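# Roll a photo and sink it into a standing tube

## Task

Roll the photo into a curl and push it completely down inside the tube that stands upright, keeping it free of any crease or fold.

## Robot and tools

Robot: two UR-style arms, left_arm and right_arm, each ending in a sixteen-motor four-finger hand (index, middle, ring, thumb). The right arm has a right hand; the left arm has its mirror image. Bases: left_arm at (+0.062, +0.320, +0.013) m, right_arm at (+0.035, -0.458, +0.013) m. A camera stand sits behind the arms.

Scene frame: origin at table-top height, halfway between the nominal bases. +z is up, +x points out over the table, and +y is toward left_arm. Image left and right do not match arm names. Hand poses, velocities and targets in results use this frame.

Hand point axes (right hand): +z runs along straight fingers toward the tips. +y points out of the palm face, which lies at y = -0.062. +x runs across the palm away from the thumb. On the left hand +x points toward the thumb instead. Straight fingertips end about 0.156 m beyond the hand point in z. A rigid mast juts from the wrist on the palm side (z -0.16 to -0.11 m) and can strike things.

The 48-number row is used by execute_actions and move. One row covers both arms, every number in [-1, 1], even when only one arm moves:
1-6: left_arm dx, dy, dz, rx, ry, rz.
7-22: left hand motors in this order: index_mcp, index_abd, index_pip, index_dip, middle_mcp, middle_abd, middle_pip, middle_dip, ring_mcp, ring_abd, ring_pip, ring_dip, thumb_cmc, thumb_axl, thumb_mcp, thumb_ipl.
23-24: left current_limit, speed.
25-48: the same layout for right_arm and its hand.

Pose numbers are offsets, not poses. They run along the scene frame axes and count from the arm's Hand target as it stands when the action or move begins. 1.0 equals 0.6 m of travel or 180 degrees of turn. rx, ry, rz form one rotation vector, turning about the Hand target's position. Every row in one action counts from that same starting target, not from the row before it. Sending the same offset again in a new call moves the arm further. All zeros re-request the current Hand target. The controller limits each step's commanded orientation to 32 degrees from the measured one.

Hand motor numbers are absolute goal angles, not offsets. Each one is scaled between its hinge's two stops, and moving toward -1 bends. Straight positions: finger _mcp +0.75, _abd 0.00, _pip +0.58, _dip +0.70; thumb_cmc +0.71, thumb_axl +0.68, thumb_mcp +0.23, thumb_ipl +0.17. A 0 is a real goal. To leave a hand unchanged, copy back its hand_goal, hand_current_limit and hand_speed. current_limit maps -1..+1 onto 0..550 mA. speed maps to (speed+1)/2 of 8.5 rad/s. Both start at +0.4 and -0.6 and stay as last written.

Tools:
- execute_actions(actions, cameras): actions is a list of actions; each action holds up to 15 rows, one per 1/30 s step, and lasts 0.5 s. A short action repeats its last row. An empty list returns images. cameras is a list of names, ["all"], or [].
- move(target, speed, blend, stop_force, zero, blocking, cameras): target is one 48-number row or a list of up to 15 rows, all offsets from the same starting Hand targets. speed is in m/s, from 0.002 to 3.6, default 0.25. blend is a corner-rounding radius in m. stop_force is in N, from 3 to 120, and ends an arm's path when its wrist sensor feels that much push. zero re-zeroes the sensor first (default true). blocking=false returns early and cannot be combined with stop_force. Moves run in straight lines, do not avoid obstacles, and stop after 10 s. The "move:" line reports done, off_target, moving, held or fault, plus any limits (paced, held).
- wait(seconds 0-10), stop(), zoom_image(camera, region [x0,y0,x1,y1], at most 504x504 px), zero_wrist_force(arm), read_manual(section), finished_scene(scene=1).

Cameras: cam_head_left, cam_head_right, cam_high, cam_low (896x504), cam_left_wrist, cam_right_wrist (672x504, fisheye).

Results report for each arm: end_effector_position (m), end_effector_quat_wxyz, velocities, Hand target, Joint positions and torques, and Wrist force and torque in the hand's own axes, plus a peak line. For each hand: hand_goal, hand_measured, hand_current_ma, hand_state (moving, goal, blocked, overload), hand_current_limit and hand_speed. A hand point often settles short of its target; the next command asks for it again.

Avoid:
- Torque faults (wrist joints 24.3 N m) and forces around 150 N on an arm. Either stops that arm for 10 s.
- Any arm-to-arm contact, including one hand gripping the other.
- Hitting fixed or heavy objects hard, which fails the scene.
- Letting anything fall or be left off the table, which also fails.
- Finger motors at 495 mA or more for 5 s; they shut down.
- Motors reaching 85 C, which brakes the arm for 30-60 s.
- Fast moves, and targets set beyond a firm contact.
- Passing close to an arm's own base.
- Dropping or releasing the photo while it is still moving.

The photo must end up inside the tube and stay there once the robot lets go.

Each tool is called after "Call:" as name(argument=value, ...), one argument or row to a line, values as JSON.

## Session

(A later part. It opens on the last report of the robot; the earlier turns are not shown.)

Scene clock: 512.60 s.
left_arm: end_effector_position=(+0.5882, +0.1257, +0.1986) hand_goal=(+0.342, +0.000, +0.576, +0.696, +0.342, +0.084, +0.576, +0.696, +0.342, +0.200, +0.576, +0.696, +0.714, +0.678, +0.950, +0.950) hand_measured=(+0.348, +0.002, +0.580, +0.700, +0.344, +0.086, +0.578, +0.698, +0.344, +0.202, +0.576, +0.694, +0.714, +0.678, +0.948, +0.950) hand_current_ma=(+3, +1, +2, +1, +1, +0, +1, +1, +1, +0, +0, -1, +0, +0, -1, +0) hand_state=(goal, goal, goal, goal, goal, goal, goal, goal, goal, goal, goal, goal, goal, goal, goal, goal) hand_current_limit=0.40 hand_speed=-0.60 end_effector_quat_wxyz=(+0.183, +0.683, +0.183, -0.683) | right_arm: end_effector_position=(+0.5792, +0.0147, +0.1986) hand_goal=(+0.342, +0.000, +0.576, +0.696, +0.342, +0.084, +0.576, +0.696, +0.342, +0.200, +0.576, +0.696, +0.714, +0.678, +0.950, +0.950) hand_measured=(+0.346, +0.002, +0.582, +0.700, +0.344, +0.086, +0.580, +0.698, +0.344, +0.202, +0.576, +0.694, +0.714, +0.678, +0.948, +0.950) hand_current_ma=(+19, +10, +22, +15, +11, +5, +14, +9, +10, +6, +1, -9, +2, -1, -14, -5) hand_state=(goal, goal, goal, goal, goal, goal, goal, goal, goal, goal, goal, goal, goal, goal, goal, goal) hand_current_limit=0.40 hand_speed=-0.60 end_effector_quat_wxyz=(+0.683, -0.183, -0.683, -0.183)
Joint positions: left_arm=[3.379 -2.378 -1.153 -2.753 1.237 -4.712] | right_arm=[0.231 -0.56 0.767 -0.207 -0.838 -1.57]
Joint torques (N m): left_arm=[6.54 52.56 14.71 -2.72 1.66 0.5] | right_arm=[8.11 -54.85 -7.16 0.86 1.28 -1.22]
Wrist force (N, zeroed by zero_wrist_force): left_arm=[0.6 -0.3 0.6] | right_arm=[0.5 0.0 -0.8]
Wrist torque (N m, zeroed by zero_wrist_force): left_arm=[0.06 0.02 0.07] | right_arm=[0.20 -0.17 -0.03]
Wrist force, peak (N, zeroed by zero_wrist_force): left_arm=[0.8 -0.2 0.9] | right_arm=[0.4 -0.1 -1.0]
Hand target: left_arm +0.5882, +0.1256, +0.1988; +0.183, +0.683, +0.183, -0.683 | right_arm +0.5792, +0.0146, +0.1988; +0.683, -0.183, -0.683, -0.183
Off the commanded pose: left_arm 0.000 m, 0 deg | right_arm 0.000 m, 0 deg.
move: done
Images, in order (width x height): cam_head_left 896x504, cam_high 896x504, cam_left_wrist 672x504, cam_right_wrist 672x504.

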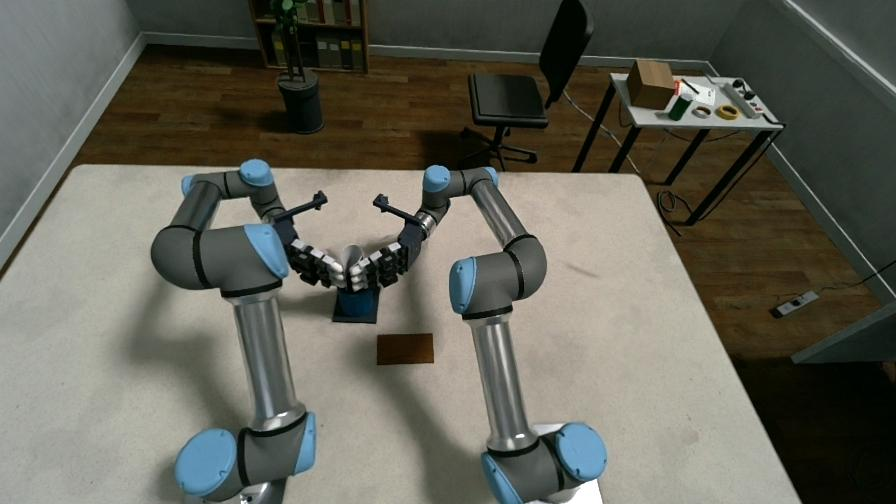

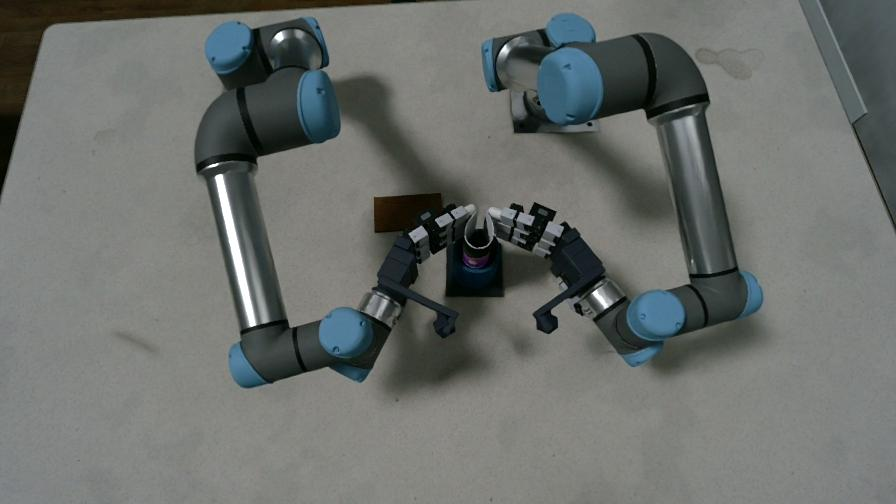

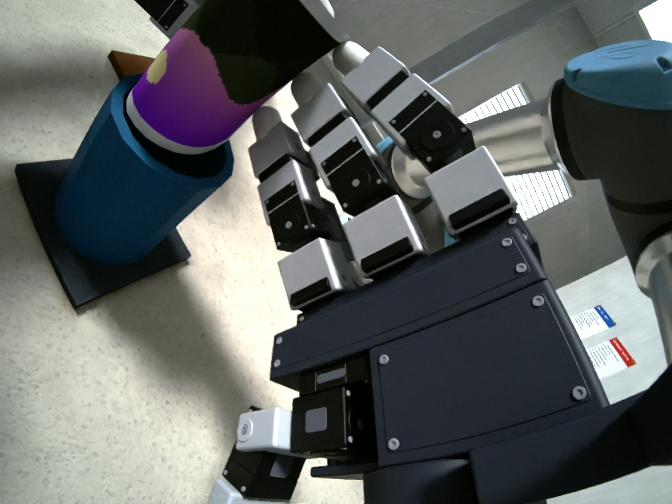

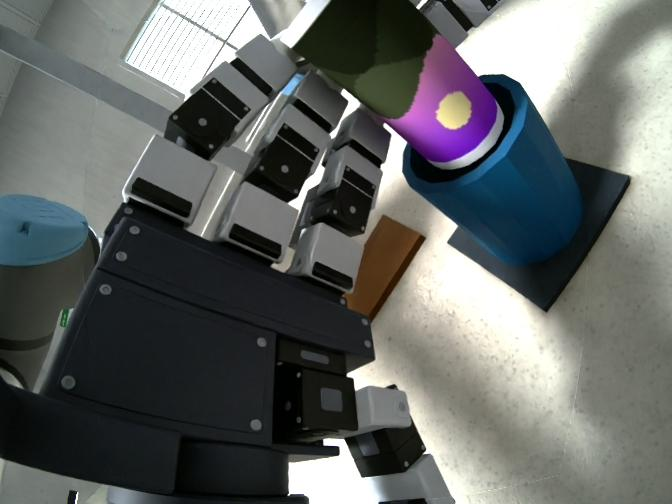

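Call:
move(
  target=[
    [0,0,-0.0167,0,0,0,0.3425,0,0.576,0.696,0.3425,0.083,0.576,0.696,0.3425,0.2,0.576,0.696,0.714,0.678,0.95,0.95,0.4,-0.6,0,0,-0.0167,0,0,0,0.3425,0,0.576,0.696,0.3425,0.083,0.576,0.696,0.3425,0.2,0.576,0.696,0.714,0.678,0.95,0.95,0.4,-0.6],
  ],
  speed=0.015,
  cameras=["cam_high","cam_head_left","cam_left_wrist","cam_right_wrist"],
)

Call:
zoom_image(
  camera="cam_high",
  region=[440, 200, 510, 300],
)

Call:
zoom_image(
  camera="cam_left_wrist",
  region=[50, 20, 310, 260],
)

Call:
zoom_image(
  camera="cam_right_wrist",
  region=[340, 20, 600, 260],
)

Call:
zoom_image(
  camera="cam_head_left",
  region=[332, 258, 378, 308],
)

Scene clock: 514.00 s.
left_arm: end_effector_position=(+0.5882, +0.1256, +0.1886) hand_goal=(+0.342, +0.000, +0.576, +0.696, +0.342, +0.084, +0.576, +0.696, +0.342, +0.200, +0.576, +0.696, +0.714, +0.678, +0.950, +0.950) hand_measured=(+0.348, +0.002, +0.580, +0.700, +0.344, +0.086, +0.578, +0.698, +0.344, +0.202, +0.576, +0.694, +0.714, +0.678, +0.948, +0.950) hand_current_ma=(+3, +1, +2, +1, +1, +0, +1, +1, +1, +0, +0, -1, +0, +0, -1, +0) hand_state=(goal, goal, goal, goal, goal, goal, goal, goal, goal, goal, goal, goal, goal, goal, goal, goal) hand_current_limit=0.40 hand_speed=-0.60 end_effector_quat_wxyz=(+0.183, +0.683, +0.183, -0.683) | right_arm: end_effector_position=(+0.5792, +0.0146, +0.1886) hand_goal=(+0.342, +0.000, +0.576, +0.696, +0.342, +0.084, +0.576, +0.696, +0.342, +0.200, +0.576, +0.696, +0.714, +0.678, +0.950, +0.950) hand_measured=(+0.346, +0.002, +0.582, +0.700, +0.344, +0.086, +0.580, +0.698, +0.344, +0.202, +0.576, +0.694, +0.714, +0.678, +0.948, +0.950) hand_current_ma=(+19, +10, +22, +15, +11, +5, +14, +9, +10, +6, +1, -9, +2, -1, -14, -5) hand_state=(goal, goal, goal, goal, goal, goal, goal, goal, goal, goal, goal, goal, goal, goal, goal, goal) hand_current_limit=0.40 hand_speed=-0.60 end_effector_quat_wxyz=(+0.683, -0.183, -0.683, -0.183)
Joint positions: left_arm=[3.379 -2.388 -1.162 -2.733 1.237 -4.712] | right_arm=[0.231 -0.553 0.779 -0.226 -0.838 -1.57]
Joint torques (N m): left_arm=[-7.9 52.28 19.19 -3.67 -1.17 0.3] | right_arm=[-5.45 -51.1 -16.37 2.15 -1.44 -1.34]
Wrist force (N, zeroed by zero_wrist_force): left_arm=[0.7 -0.2 0.5] | right_arm=[0.3 -0.1 -0.9]
Wrist torque (N m, zeroed by zero_wrist_force): left_arm=[0.07 0.01 0.07] | right_arm=[0.20 -0.13 -0.05]
Wrist force, peak (N, zeroed by zero_wrist_force): left_arm=[0.9 -0.4 0.8] | right_arm=[0.7 0.0 -1.1]
Hand target: left_arm +0.5882, +0.1256, +0.1888; +0.183, +0.683, +0.183, -0.683 | right_arm +0.5792, +0.0146, +0.1888; +0.683, -0.183, -0.683, -0.183
Off the commanded pose: left_arm 0.000 m, 0 deg | right_arm 0.000 m, 0 deg.
move: done
Images, in order (width x height): cam_head_left 896x504, cam_high 896x504, cam_left_wrist 672x504, cam_right_wrist 672x504.

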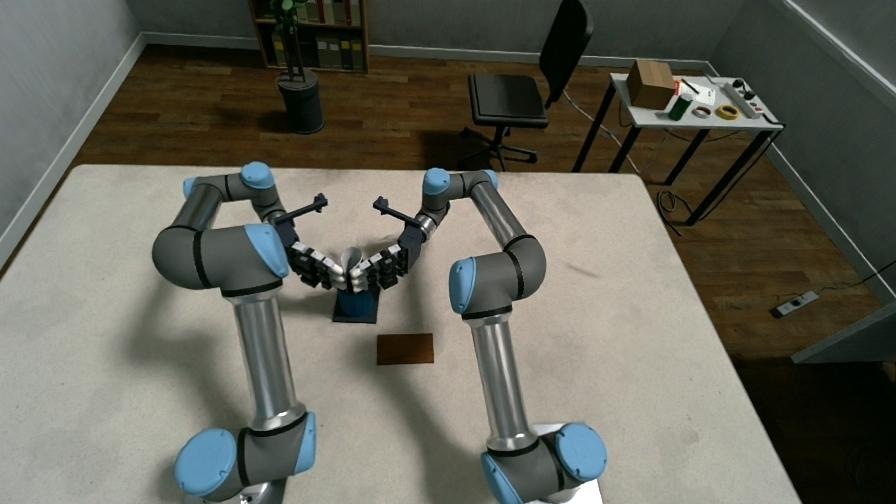

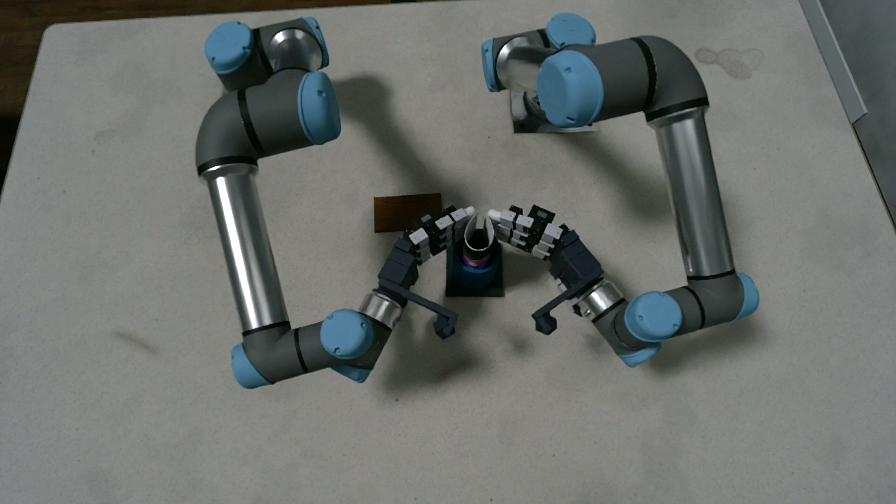

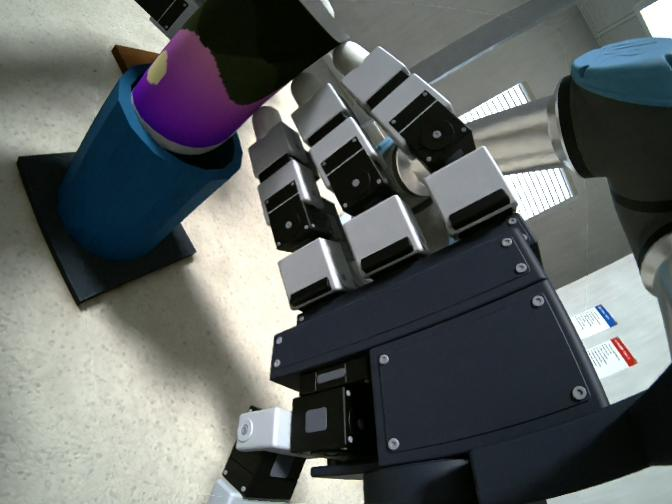

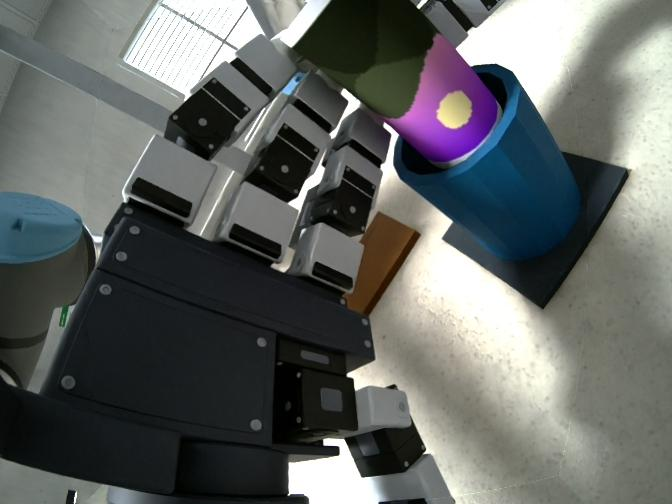

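Scaled by 5.040 from the camera's 896x504 image, which has a finer 1280x720 frame.

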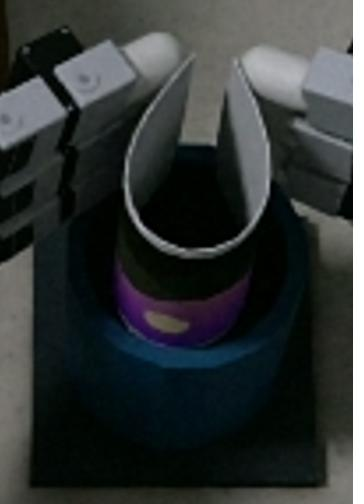

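Scaled by 1.938 from the camera's 672x504 image, which has a finer 960x720 frame.

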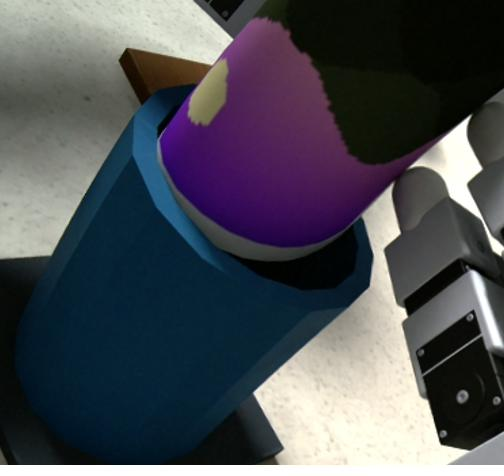

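Scaled by 1.938 from the camera's 672x504 image, which has a finer 960x720 frame.

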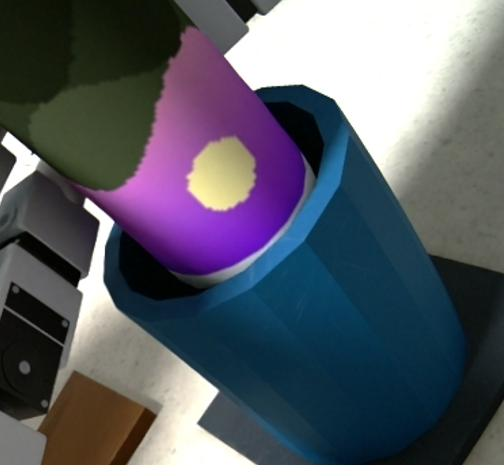

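Scaled by 10.080 from the camera's 896x504 image, which has a finer 1280x720 frame.

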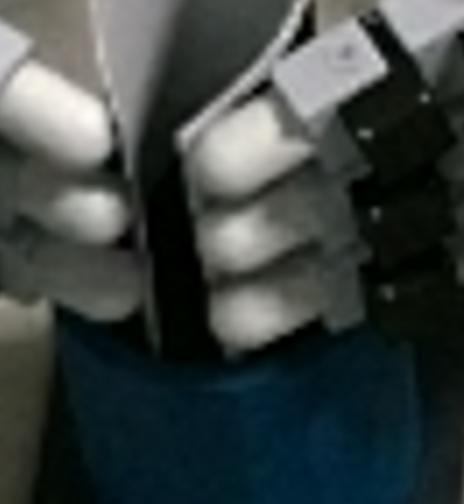

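Call:
move(
  target=[
    [0,0,-0.0167,0,0,0,0.3425,0,0.576,0.696,0.3425,0.083,0.576,0.696,0.3425,0.2,0.576,0.696,0.714,0.678,0.95,0.95,0.4,-0.6,0,0,-0.0167,0,0,0,0.3425,0,0.576,0.696,0.3425,0.083,0.576,0.696,0.3425,0.2,0.576,0.696,0.714,0.678,0.95,0.95,0.4,-0.6],
  ],
  speed=0.015,
  cameras=["cam_high","cam_head_left","cam_left_wrist","cam_right_wrist"],
)

Call:
zoom_image(
  camera="cam_high",
  region=[440, 200, 510, 300],
)

Call:
zoom_image(
  camera="cam_left_wrist",
  region=[50, 20, 310, 260],
)

Call:
zoom_image(
  camera="cam_right_wrist",
  region=[340, 20, 600, 260],
)

Call:
zoom_image(
  camera="cam_head_left",
  region=[332, 258, 378, 308],
)

Scene clock: 515.37 s.
left_arm: end_effector_position=(+0.5882, +0.1256, +0.1786) hand_goal=(+0.342, +0.000, +0.576, +0.696, +0.342, +0.084, +0.576, +0.696, +0.342, +0.200, +0.576, +0.696, +0.714, +0.678, +0.950, +0.950) hand_measured=(+0.346, +0.002, +0.580, +0.698, +0.344, +0.086, +0.578, +0.698, +0.344, +0.202, +0.576, +0.694, +0.714, +0.678, +0.948, +0.950) hand_current_ma=(+2, +1, +2, +1, +1, +0, +1, +1, +1, +0, +0, -1, +0, +0, -1, +0) hand_state=(goal, goal, goal, goal, goal, goal, goal, goal, goal, goal, goal, goal, goal, goal, goal, goal) hand_current_limit=0.40 hand_speed=-0.60 end_effector_quat_wxyz=(+0.183, +0.683, +0.183, -0.683) | right_arm: end_effector_position=(+0.5792, +0.0146, +0.1786) hand_goal=(+0.342, +0.000, +0.576, +0.696, +0.342, +0.084, +0.576, +0.696, +0.342, +0.200, +0.576, +0.696, +0.714, +0.678, +0.950, +0.950) hand_measured=(+0.346, +0.002, +0.582, +0.700, +0.344, +0.086, +0.580, +0.698, +0.344, +0.202, +0.576, +0.694, +0.714, +0.678, +0.948, +0.950) hand_current_ma=(+19, +10, +22, +15, +11, +5, +14, +9, +10, +6, +1, -9, +2, -1, -14, -5) hand_state=(goal, goal, goal, goal, goal, goal, goal, goal, goal, goal, goal, goal, goal, goal, goal, goal) hand_current_limit=0.40 hand_speed=-0.60 end_effector_quat_wxyz=(+0.683, -0.183, -0.683, -0.183)
Joint positions: left_arm=[3.379 -2.398 -1.17 -2.714 1.237 -4.712] | right_arm=[0.231 -0.545 0.79 -0.245 -0.838 -1.57]
Joint torques (N m): left_arm=[-8.8 53.65 17.8 -3.53 -1.04 0.34] | right_arm=[-7.54 -52.8 -15.24 2.38 -1.01 -1.17]
Wrist force (N, zeroed by zero_wrist_force): left_arm=[0.6 -0.2 0.6] | right_arm=[0.3 0.1 -1.3]
Wrist torque (N m, zeroed by zero_wrist_force): left_arm=[0.06 0.02 0.07] | right_arm=[0.25 -0.12 -0.05]
Wrist force, peak (N, zeroed by zero_wrist_force): left_arm=[1.0 -0.3 1.0] | right_arm=[0.5 0.4 -1.2]
Hand target: left_arm +0.5882, +0.1256, +0.1787; +0.183, +0.683, +0.183, -0.683 | right_arm +0.5792, +0.0146, +0.1787; +0.683, -0.183, -0.683, -0.183
Off the commanded pose: left_arm 0.000 m, 0 deg | right_arm 0.000 m, 0 deg.
move: done
Images, in order (width x height): cam_head_left 896x504, cam_high 896x504, cam_left_wrist 672x504, cam_right_wrist 672x504.

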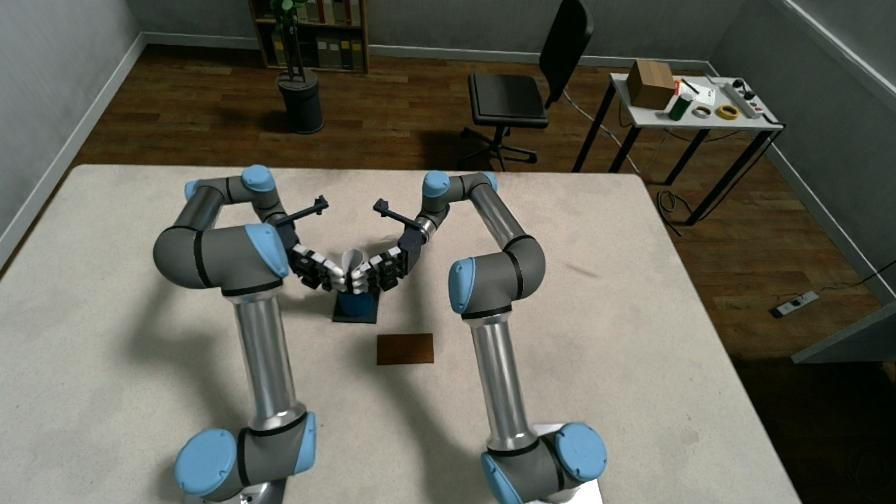

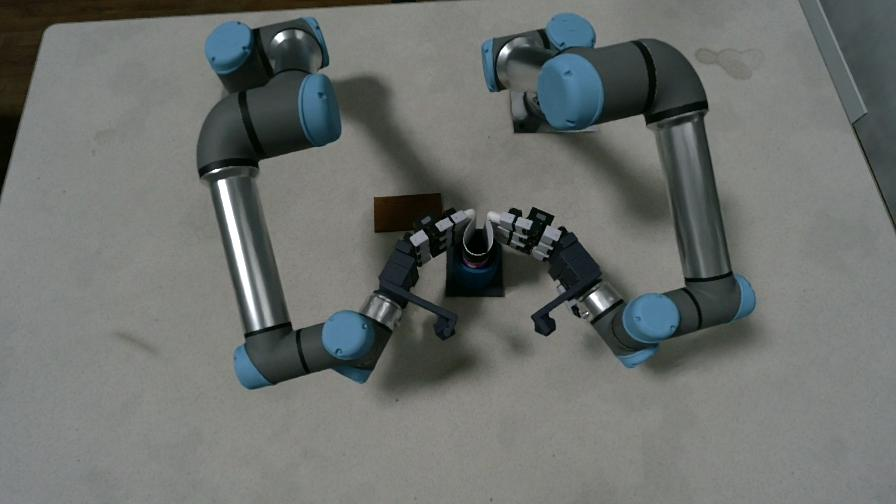

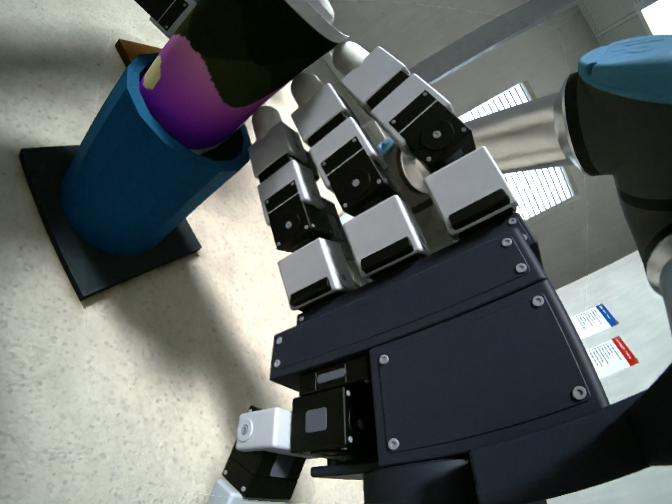

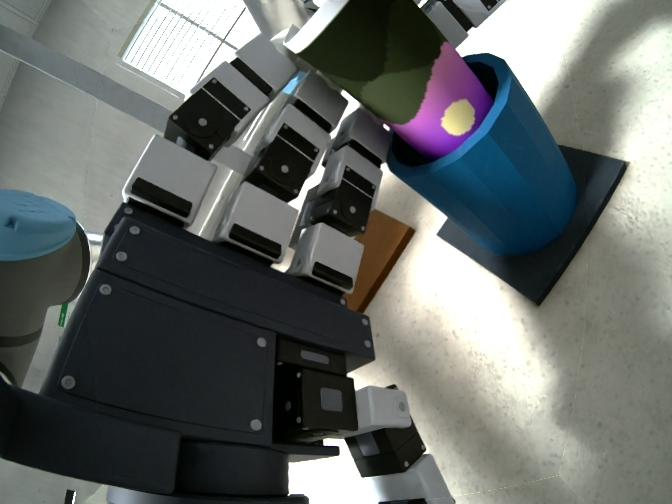

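Scaled by 5.040 from the camera's 896x504 image, which has a finer 1280x720 frame.

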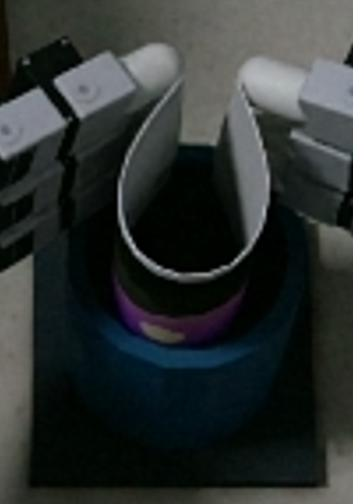

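Scaled by 1.938 from the camera's 672x504 image, which has a finer 960x720 frame.

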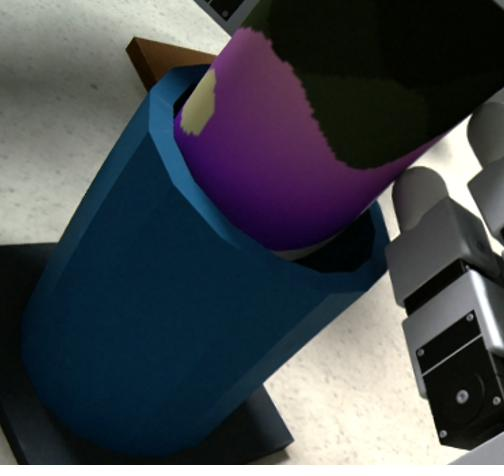

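Scaled by 1.938 from the camera's 672x504 image, which has a finer 960x720 frame.

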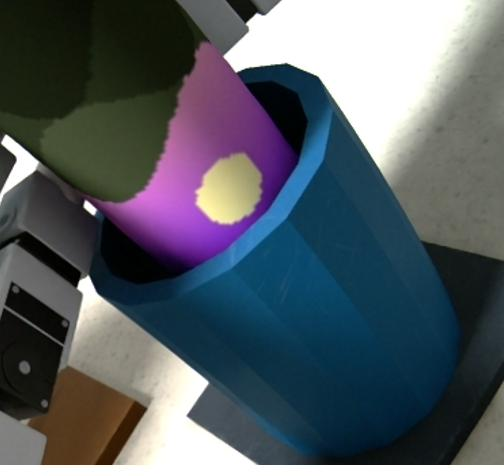

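Scaled by 10.080 from the camera's 896x504 image, which has a finer 1280x720 frame.

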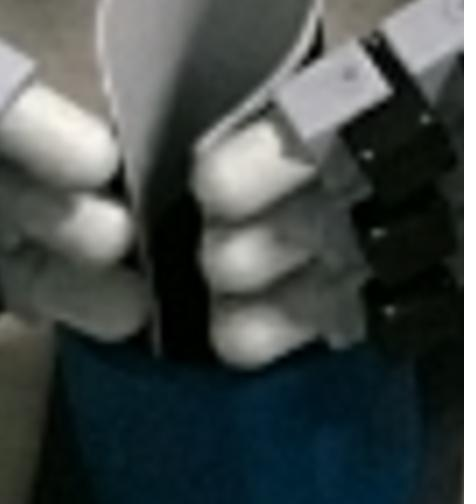

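Call:
move(
  target=[
    [0,0,0.02,0,0,0,0.3425,0,0.576,0.696,0.3425,0.083,0.576,0.696,0.3425,0.2,0.576,0.696,0.714,0.678,0.95,0.95,0.4,-0.6,0,0,0.02,0,0,0,0.3425,0,0.576,0.696,0.3425,0.083,0.576,0.696,0.3425,0.2,0.576,0.696,0.714,0.678,0.95,0.95,0.4,-0.6],
  ],
  speed=0.02,
  cameras=["cam_high","cam_head_left","cam_head_right","cam_left_wrist","cam_right_wrist"],
)

Call:
zoom_image(
  camera="cam_high",
  region=[440, 200, 510, 300],
)

Call:
zoom_image(
  camera="cam_left_wrist",
  region=[50, 20, 310, 260],
)

Call:
zoom_image(
  camera="cam_head_left",
  region=[332, 258, 378, 308],
)

Call:
zoom_image(
  camera="cam_head_right",
  region=[334, 258, 380, 308],
)

Scene clock: 516.70 s.
left_arm: end_effector_position=(+0.5882, +0.1256, +0.1909) hand_goal=(+0.342, +0.000, +0.576, +0.696, +0.342, +0.084, +0.576, +0.696, +0.342, +0.200, +0.576, +0.696, +0.714, +0.678, +0.950, +0.950) hand_measured=(+0.346, +0.002, +0.580, +0.698, +0.344, +0.086, +0.578, +0.698, +0.344, +0.202, +0.576, +0.694, +0.714, +0.678, +0.948, +0.950) hand_current_ma=(+2, +1, +2, +1, +1, +0, +1, +1, +1, +0, +0, -1, +0, +0, -1, +0) hand_state=(goal, goal, goal, goal, goal, goal, goal, goal, goal, goal, goal, goal, goal, goal, goal, goal) hand_current_limit=0.40 hand_speed=-0.60 end_effector_quat_wxyz=(+0.183, +0.683, +0.183, -0.683) | right_arm: end_effector_position=(+0.5792, +0.0146, +0.1910) hand_goal=(+0.342, +0.000, +0.576, +0.696, +0.342, +0.084, +0.576, +0.696, +0.342, +0.200, +0.576, +0.696, +0.714, +0.678, +0.950, +0.950) hand_measured=(+0.346, +0.002, +0.582, +0.700, +0.344, +0.086, +0.580, +0.698, +0.344, +0.202, +0.576, +0.694, +0.714, +0.678, +0.948, +0.950) hand_current_ma=(+19, +10, +22, +15, +11, +6, +14, +9, +10, +6, +1, -9, +2, -1, -14, -5) hand_state=(goal, goal, goal, goal, goal, goal, goal, goal, goal, goal, goal, goal, goal, goal, goal, goal) hand_current_limit=0.40 hand_speed=-0.60 end_effector_quat_wxyz=(+0.683, -0.183, -0.683, -0.183)
Joint positions: left_arm=[3.379 -2.385 -1.16 -2.738 1.237 -4.712] | right_arm=[0.231 -0.555 0.776 -0.222 -0.838 -1.57]
Joint torques (N m): left_arm=[-7.4 42.67 13.3 -0.37 -1.13 0.24] | right_arm=[-6.32 -52.5 -19.74 -0.19 -0.02 0.04]
Wrist force (N, zeroed by zero_wrist_force): left_arm=[0.7 -0.3 0.6] | right_arm=[0.4 -0.1 -0.7]
Wrist torque (N m, zeroed by zero_wrist_force): left_arm=[0.05 0.02 0.07] | right_arm=[0.18 -0.15 -0.04]
Wrist force, peak (N, zeroed by zero_wrist_force): left_arm=[0.8 -0.3 0.9] | right_arm=[0.7 0.2 -1.2]
Hand target: left_arm +0.5882, +0.1256, +0.1907; +0.183, +0.683, +0.183, -0.683 | right_arm +0.5792, +0.0146, +0.1907; +0.683, -0.183, -0.683, -0.183
Off the commanded pose: left_arm 0.000 m, 0 deg | right_arm 0.000 m, 0 deg.
move: done
Images, in order (width x height): cam_head_left 896x504, cam_head_right 896x504, cam_high 896x504, cam_left_wrist 672x504, cam_right_wrist 672x504.

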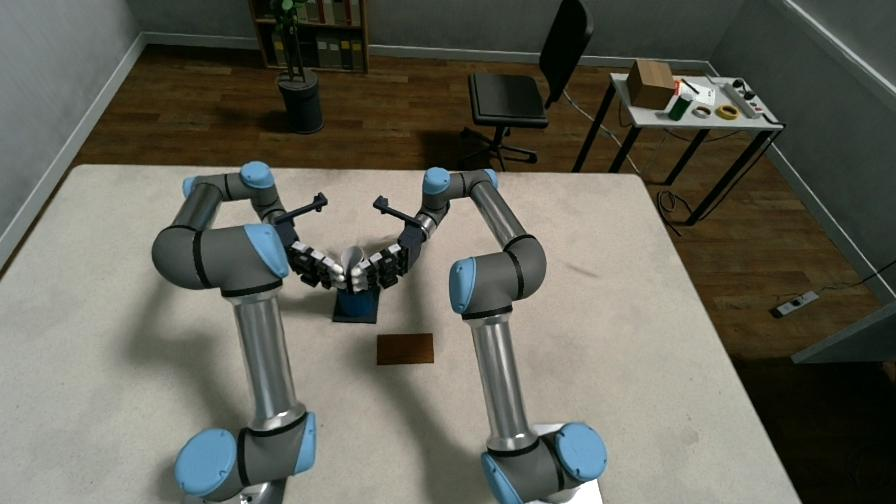

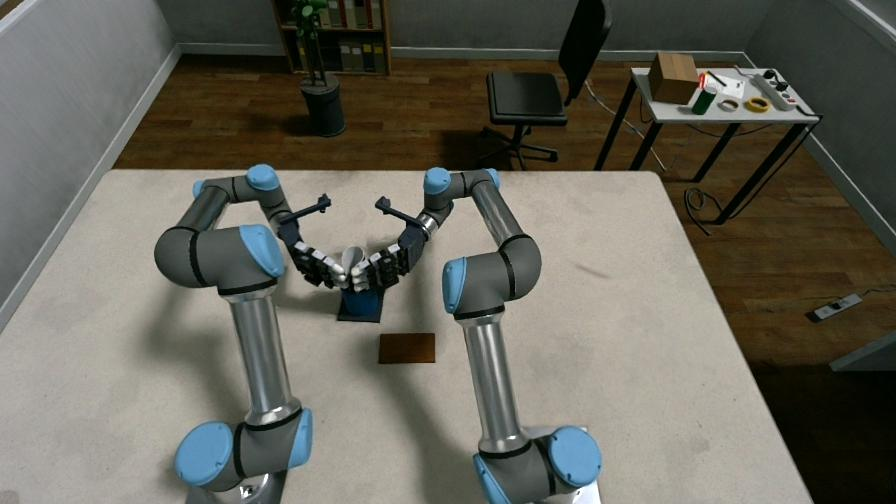

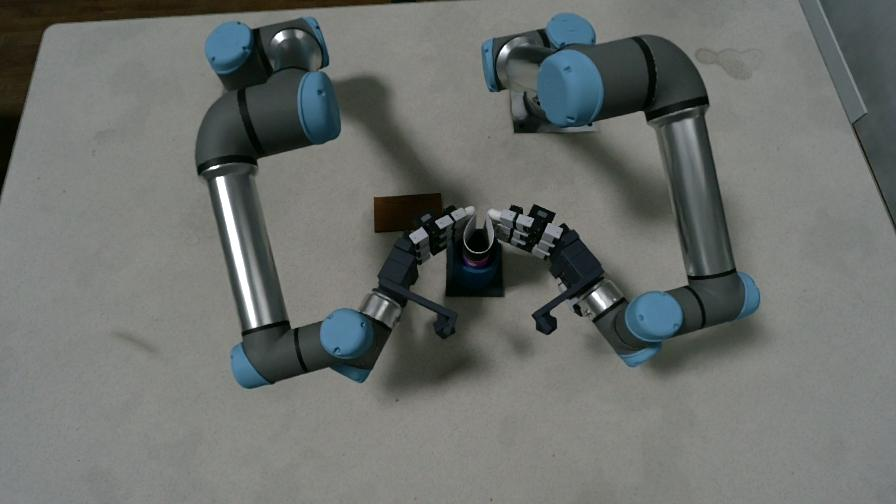

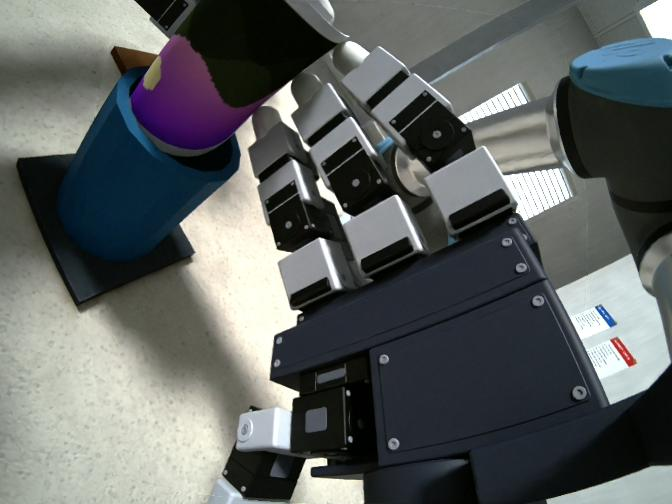

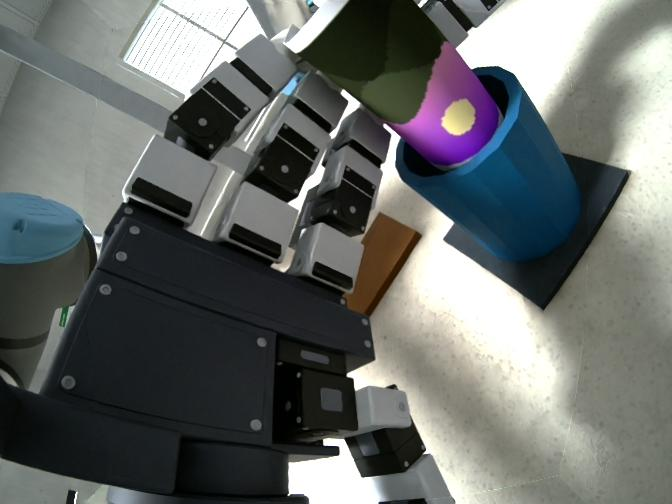

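Scaled by 5.040 from the camera's 896x504 image, which has a finer 1280x720 frame.

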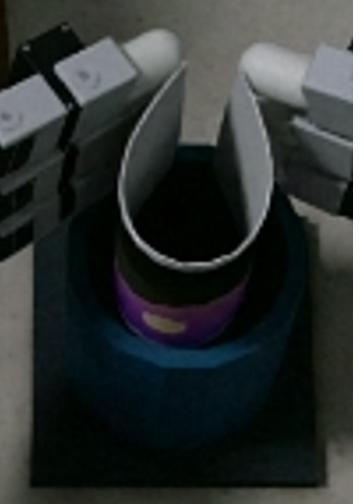

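Scaled by 1.938 from the camera's 672x504 image, which has a finer 960x720 frame.

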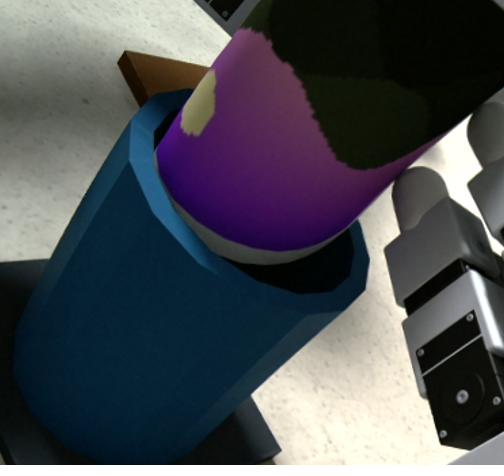

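Scaled by 10.080 from the camera's 896x504 image, which has a finer 1280x720 frame.

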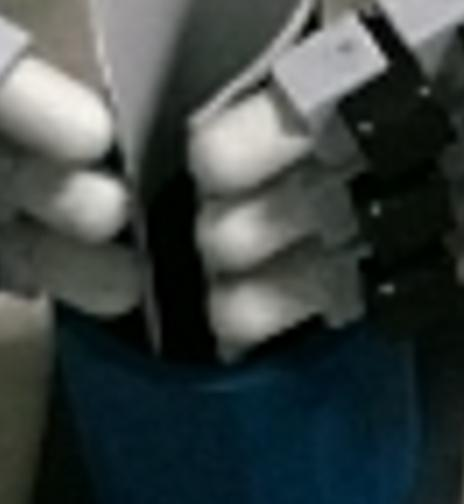

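Scaled by 10.080 from the camera's 896x504 image, which has a finer 1280x720 frame.

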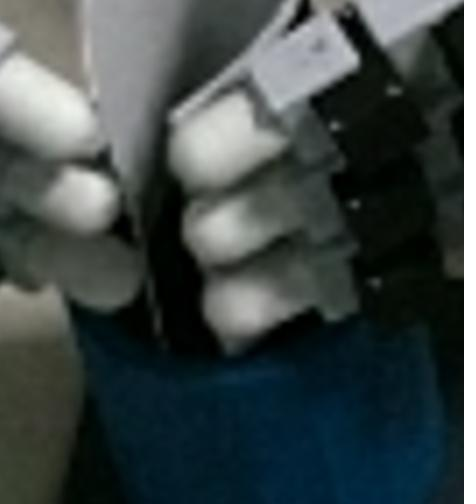

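Call:
move(
  target=[
    [0,-0.0017,-0.02,0,0,0,0.3425,0,0.576,0.696,0.3425,0.083,0.576,0.696,0.3425,0.2,0.576,0.696,0.714,0.678,0.95,0.95,0.4,-0.6,0,0.0017,-0.02,0,0,0,0.3425,0,0.576,0.696,0.3425,0.083,0.576,0.696,0.3425,0.2,0.576,0.696,0.714,0.678,0.95,0.95,0.4,-0.6],
  ],
  speed=0.01,
  cameras=["cam_high","cam_head_left","cam_left_wrist","cam_right_wrist"],
)

Call:
zoom_image(
  camera="cam_high",
  region=[440, 200, 510, 300],
)

Call:
zoom_image(
  camera="cam_left_wrist",
  region=[50, 20, 310, 260],
)

Call:
zoom_image(
  camera="cam_right_wrist",
  region=[340, 20, 600, 260],
)

Call:
zoom_image(
  camera="cam_head_left",
  region=[322, 238, 382, 308],
)

Scene clock: 518.60 s.
left_arm: end_effector_position=(+0.5882, +0.1246, +0.1786) hand_goal=(+0.342, +0.000, +0.576, +0.696, +0.342, +0.084, +0.576, +0.696, +0.342, +0.200, +0.576, +0.696, +0.714, +0.678, +0.950, +0.950) hand_measured=(+0.346, +0.002, +0.580, +0.698, +0.344, +0.086, +0.578, +0.698, +0.344, +0.202, +0.576, +0.694, +0.714, +0.678, +0.948, +0.950) hand_current_ma=(+2, +1, +2, +1, +1, +0, +1, +1, +1, +0, +0, -1, +0, +0, -1, +0) hand_state=(goal, goal, goal, goal, goal, goal, goal, goal, goal, goal, goal, goal, goal, goal, goal, goal) hand_current_limit=0.40 hand_speed=-0.60 end_effector_quat_wxyz=(+0.183, +0.683, +0.183, -0.683) | right_arm: end_effector_position=(+0.5792, +0.0157, +0.1786) hand_goal=(+0.342, +0.000, +0.576, +0.696, +0.342, +0.084, +0.576, +0.696, +0.342, +0.200, +0.576, +0.696, +0.714, +0.678, +0.950, +0.950) hand_measured=(+0.346, +0.002, +0.582, +0.700, +0.344, +0.086, +0.580, +0.698, +0.344, +0.202, +0.576, +0.694, +0.714, +0.678, +0.948, +0.950) hand_current_ma=(+19, +10, +22, +15, +11, +6, +14, +9, +10, +6, +1, -9, +2, -1, -14, -5) hand_state=(goal, goal, goal, goal, goal, goal, goal, goal, goal, goal, goal, goal, goal, goal, goal, goal) hand_current_limit=0.40 hand_speed=-0.60 end_effector_quat_wxyz=(+0.683, -0.183, -0.683, -0.183)
Joint positions: left_arm=[3.377 -2.398 -1.17 -2.715 1.235 -4.712] | right_arm=[0.232 -0.544 0.787 -0.244 -0.837 -1.57]
Joint torques (N m): left_arm=[-11.43 47.64 13.27 -2.13 -2.2 0.1] | right_arm=[10.74 -47.99 -10.74 0.72 1.45 0.35]
Wrist force (N, zeroed by zero_wrist_force): left_arm=[0.5 -0.2 0.7] | right_arm=[0.6 0.3 -1.0]
Wrist torque (N m, zeroed by zero_wrist_force): left_arm=[0.06 0.02 0.07] | right_arm=[0.26 -0.15 -0.03]
Wrist force, peak (N, zeroed by zero_wrist_force): left_arm=[0.9 -0.4 0.9] | right_arm=[0.4 0.0 -1.3]
Hand target: left_arm +0.5882, +0.1246, +0.1787; +0.183, +0.683, +0.183, -0.683 | right_arm +0.5792, +0.0157, +0.1787; +0.683, -0.183, -0.683, -0.183
Off the commanded pose: left_arm 0.000 m, 0 deg | right_arm 0.000 m, 0 deg.
move: done
Images, in order (width x height): cam_head_left 896x504, cam_high 896x504, cam_left_wrist 672x504, cam_right_wrist 672x504.

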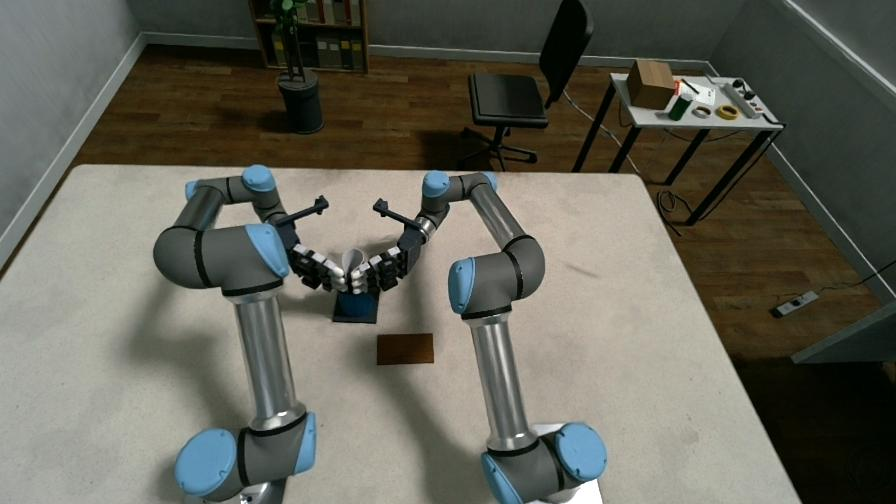

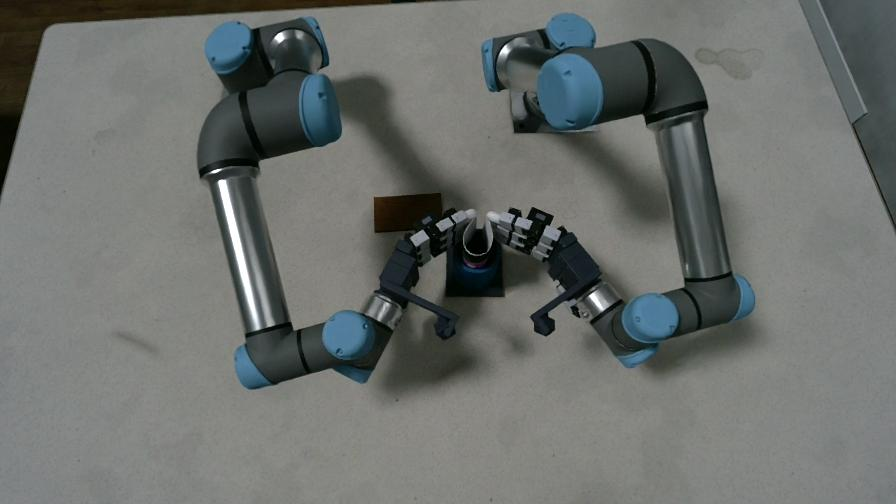

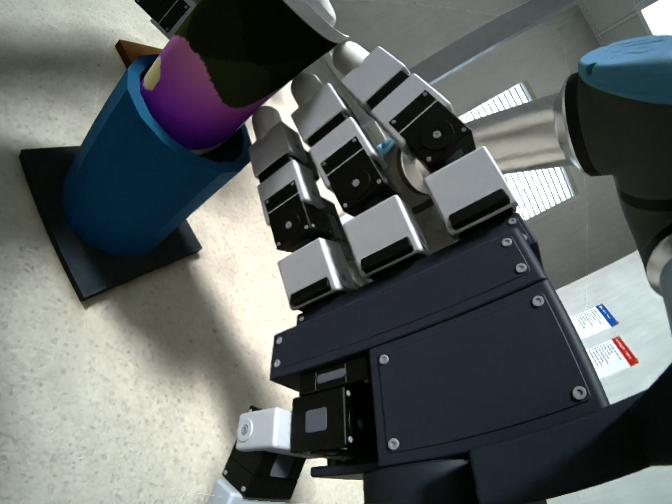

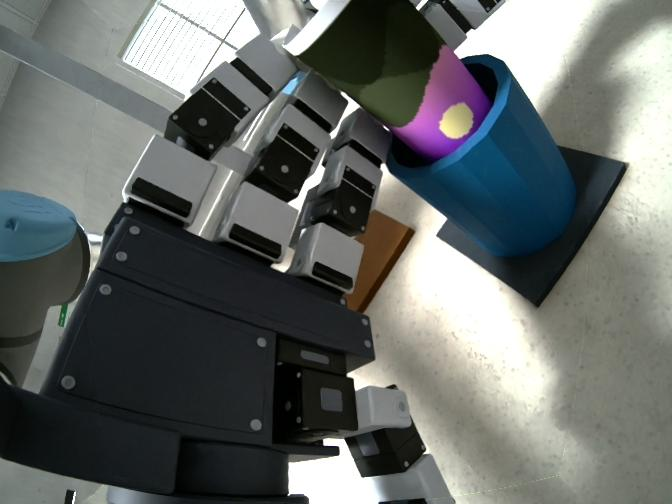

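Scaled by 5.040 from the camera's 896x504 image, which has a finer 1280x720 frame.

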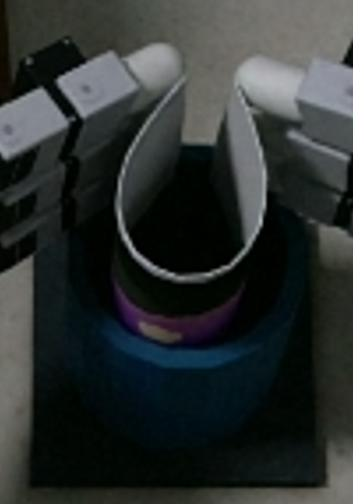

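Scaled by 1.938 from the camera's 672x504 image, which has a finer 960x720 frame.

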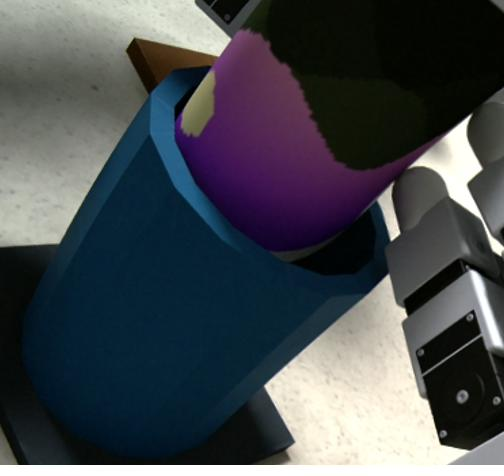

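Scaled by 1.938 from the camera's 672x504 image, which has a finer 960x720 frame.

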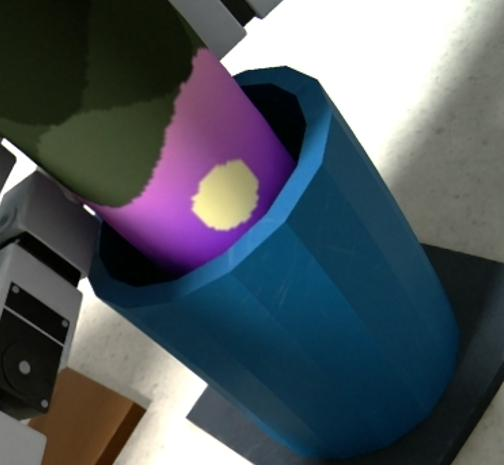

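Scaled by 7.200 from the camera's 896x504 image, which has a finer 1280x720 frame.

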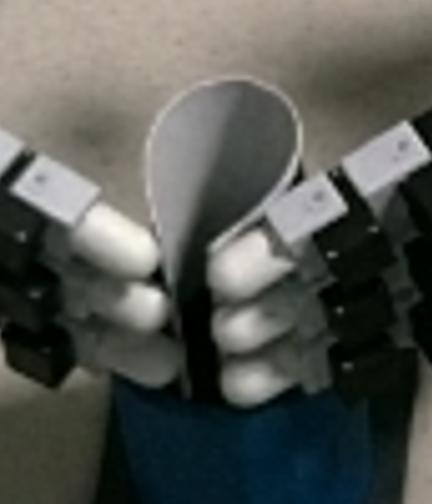

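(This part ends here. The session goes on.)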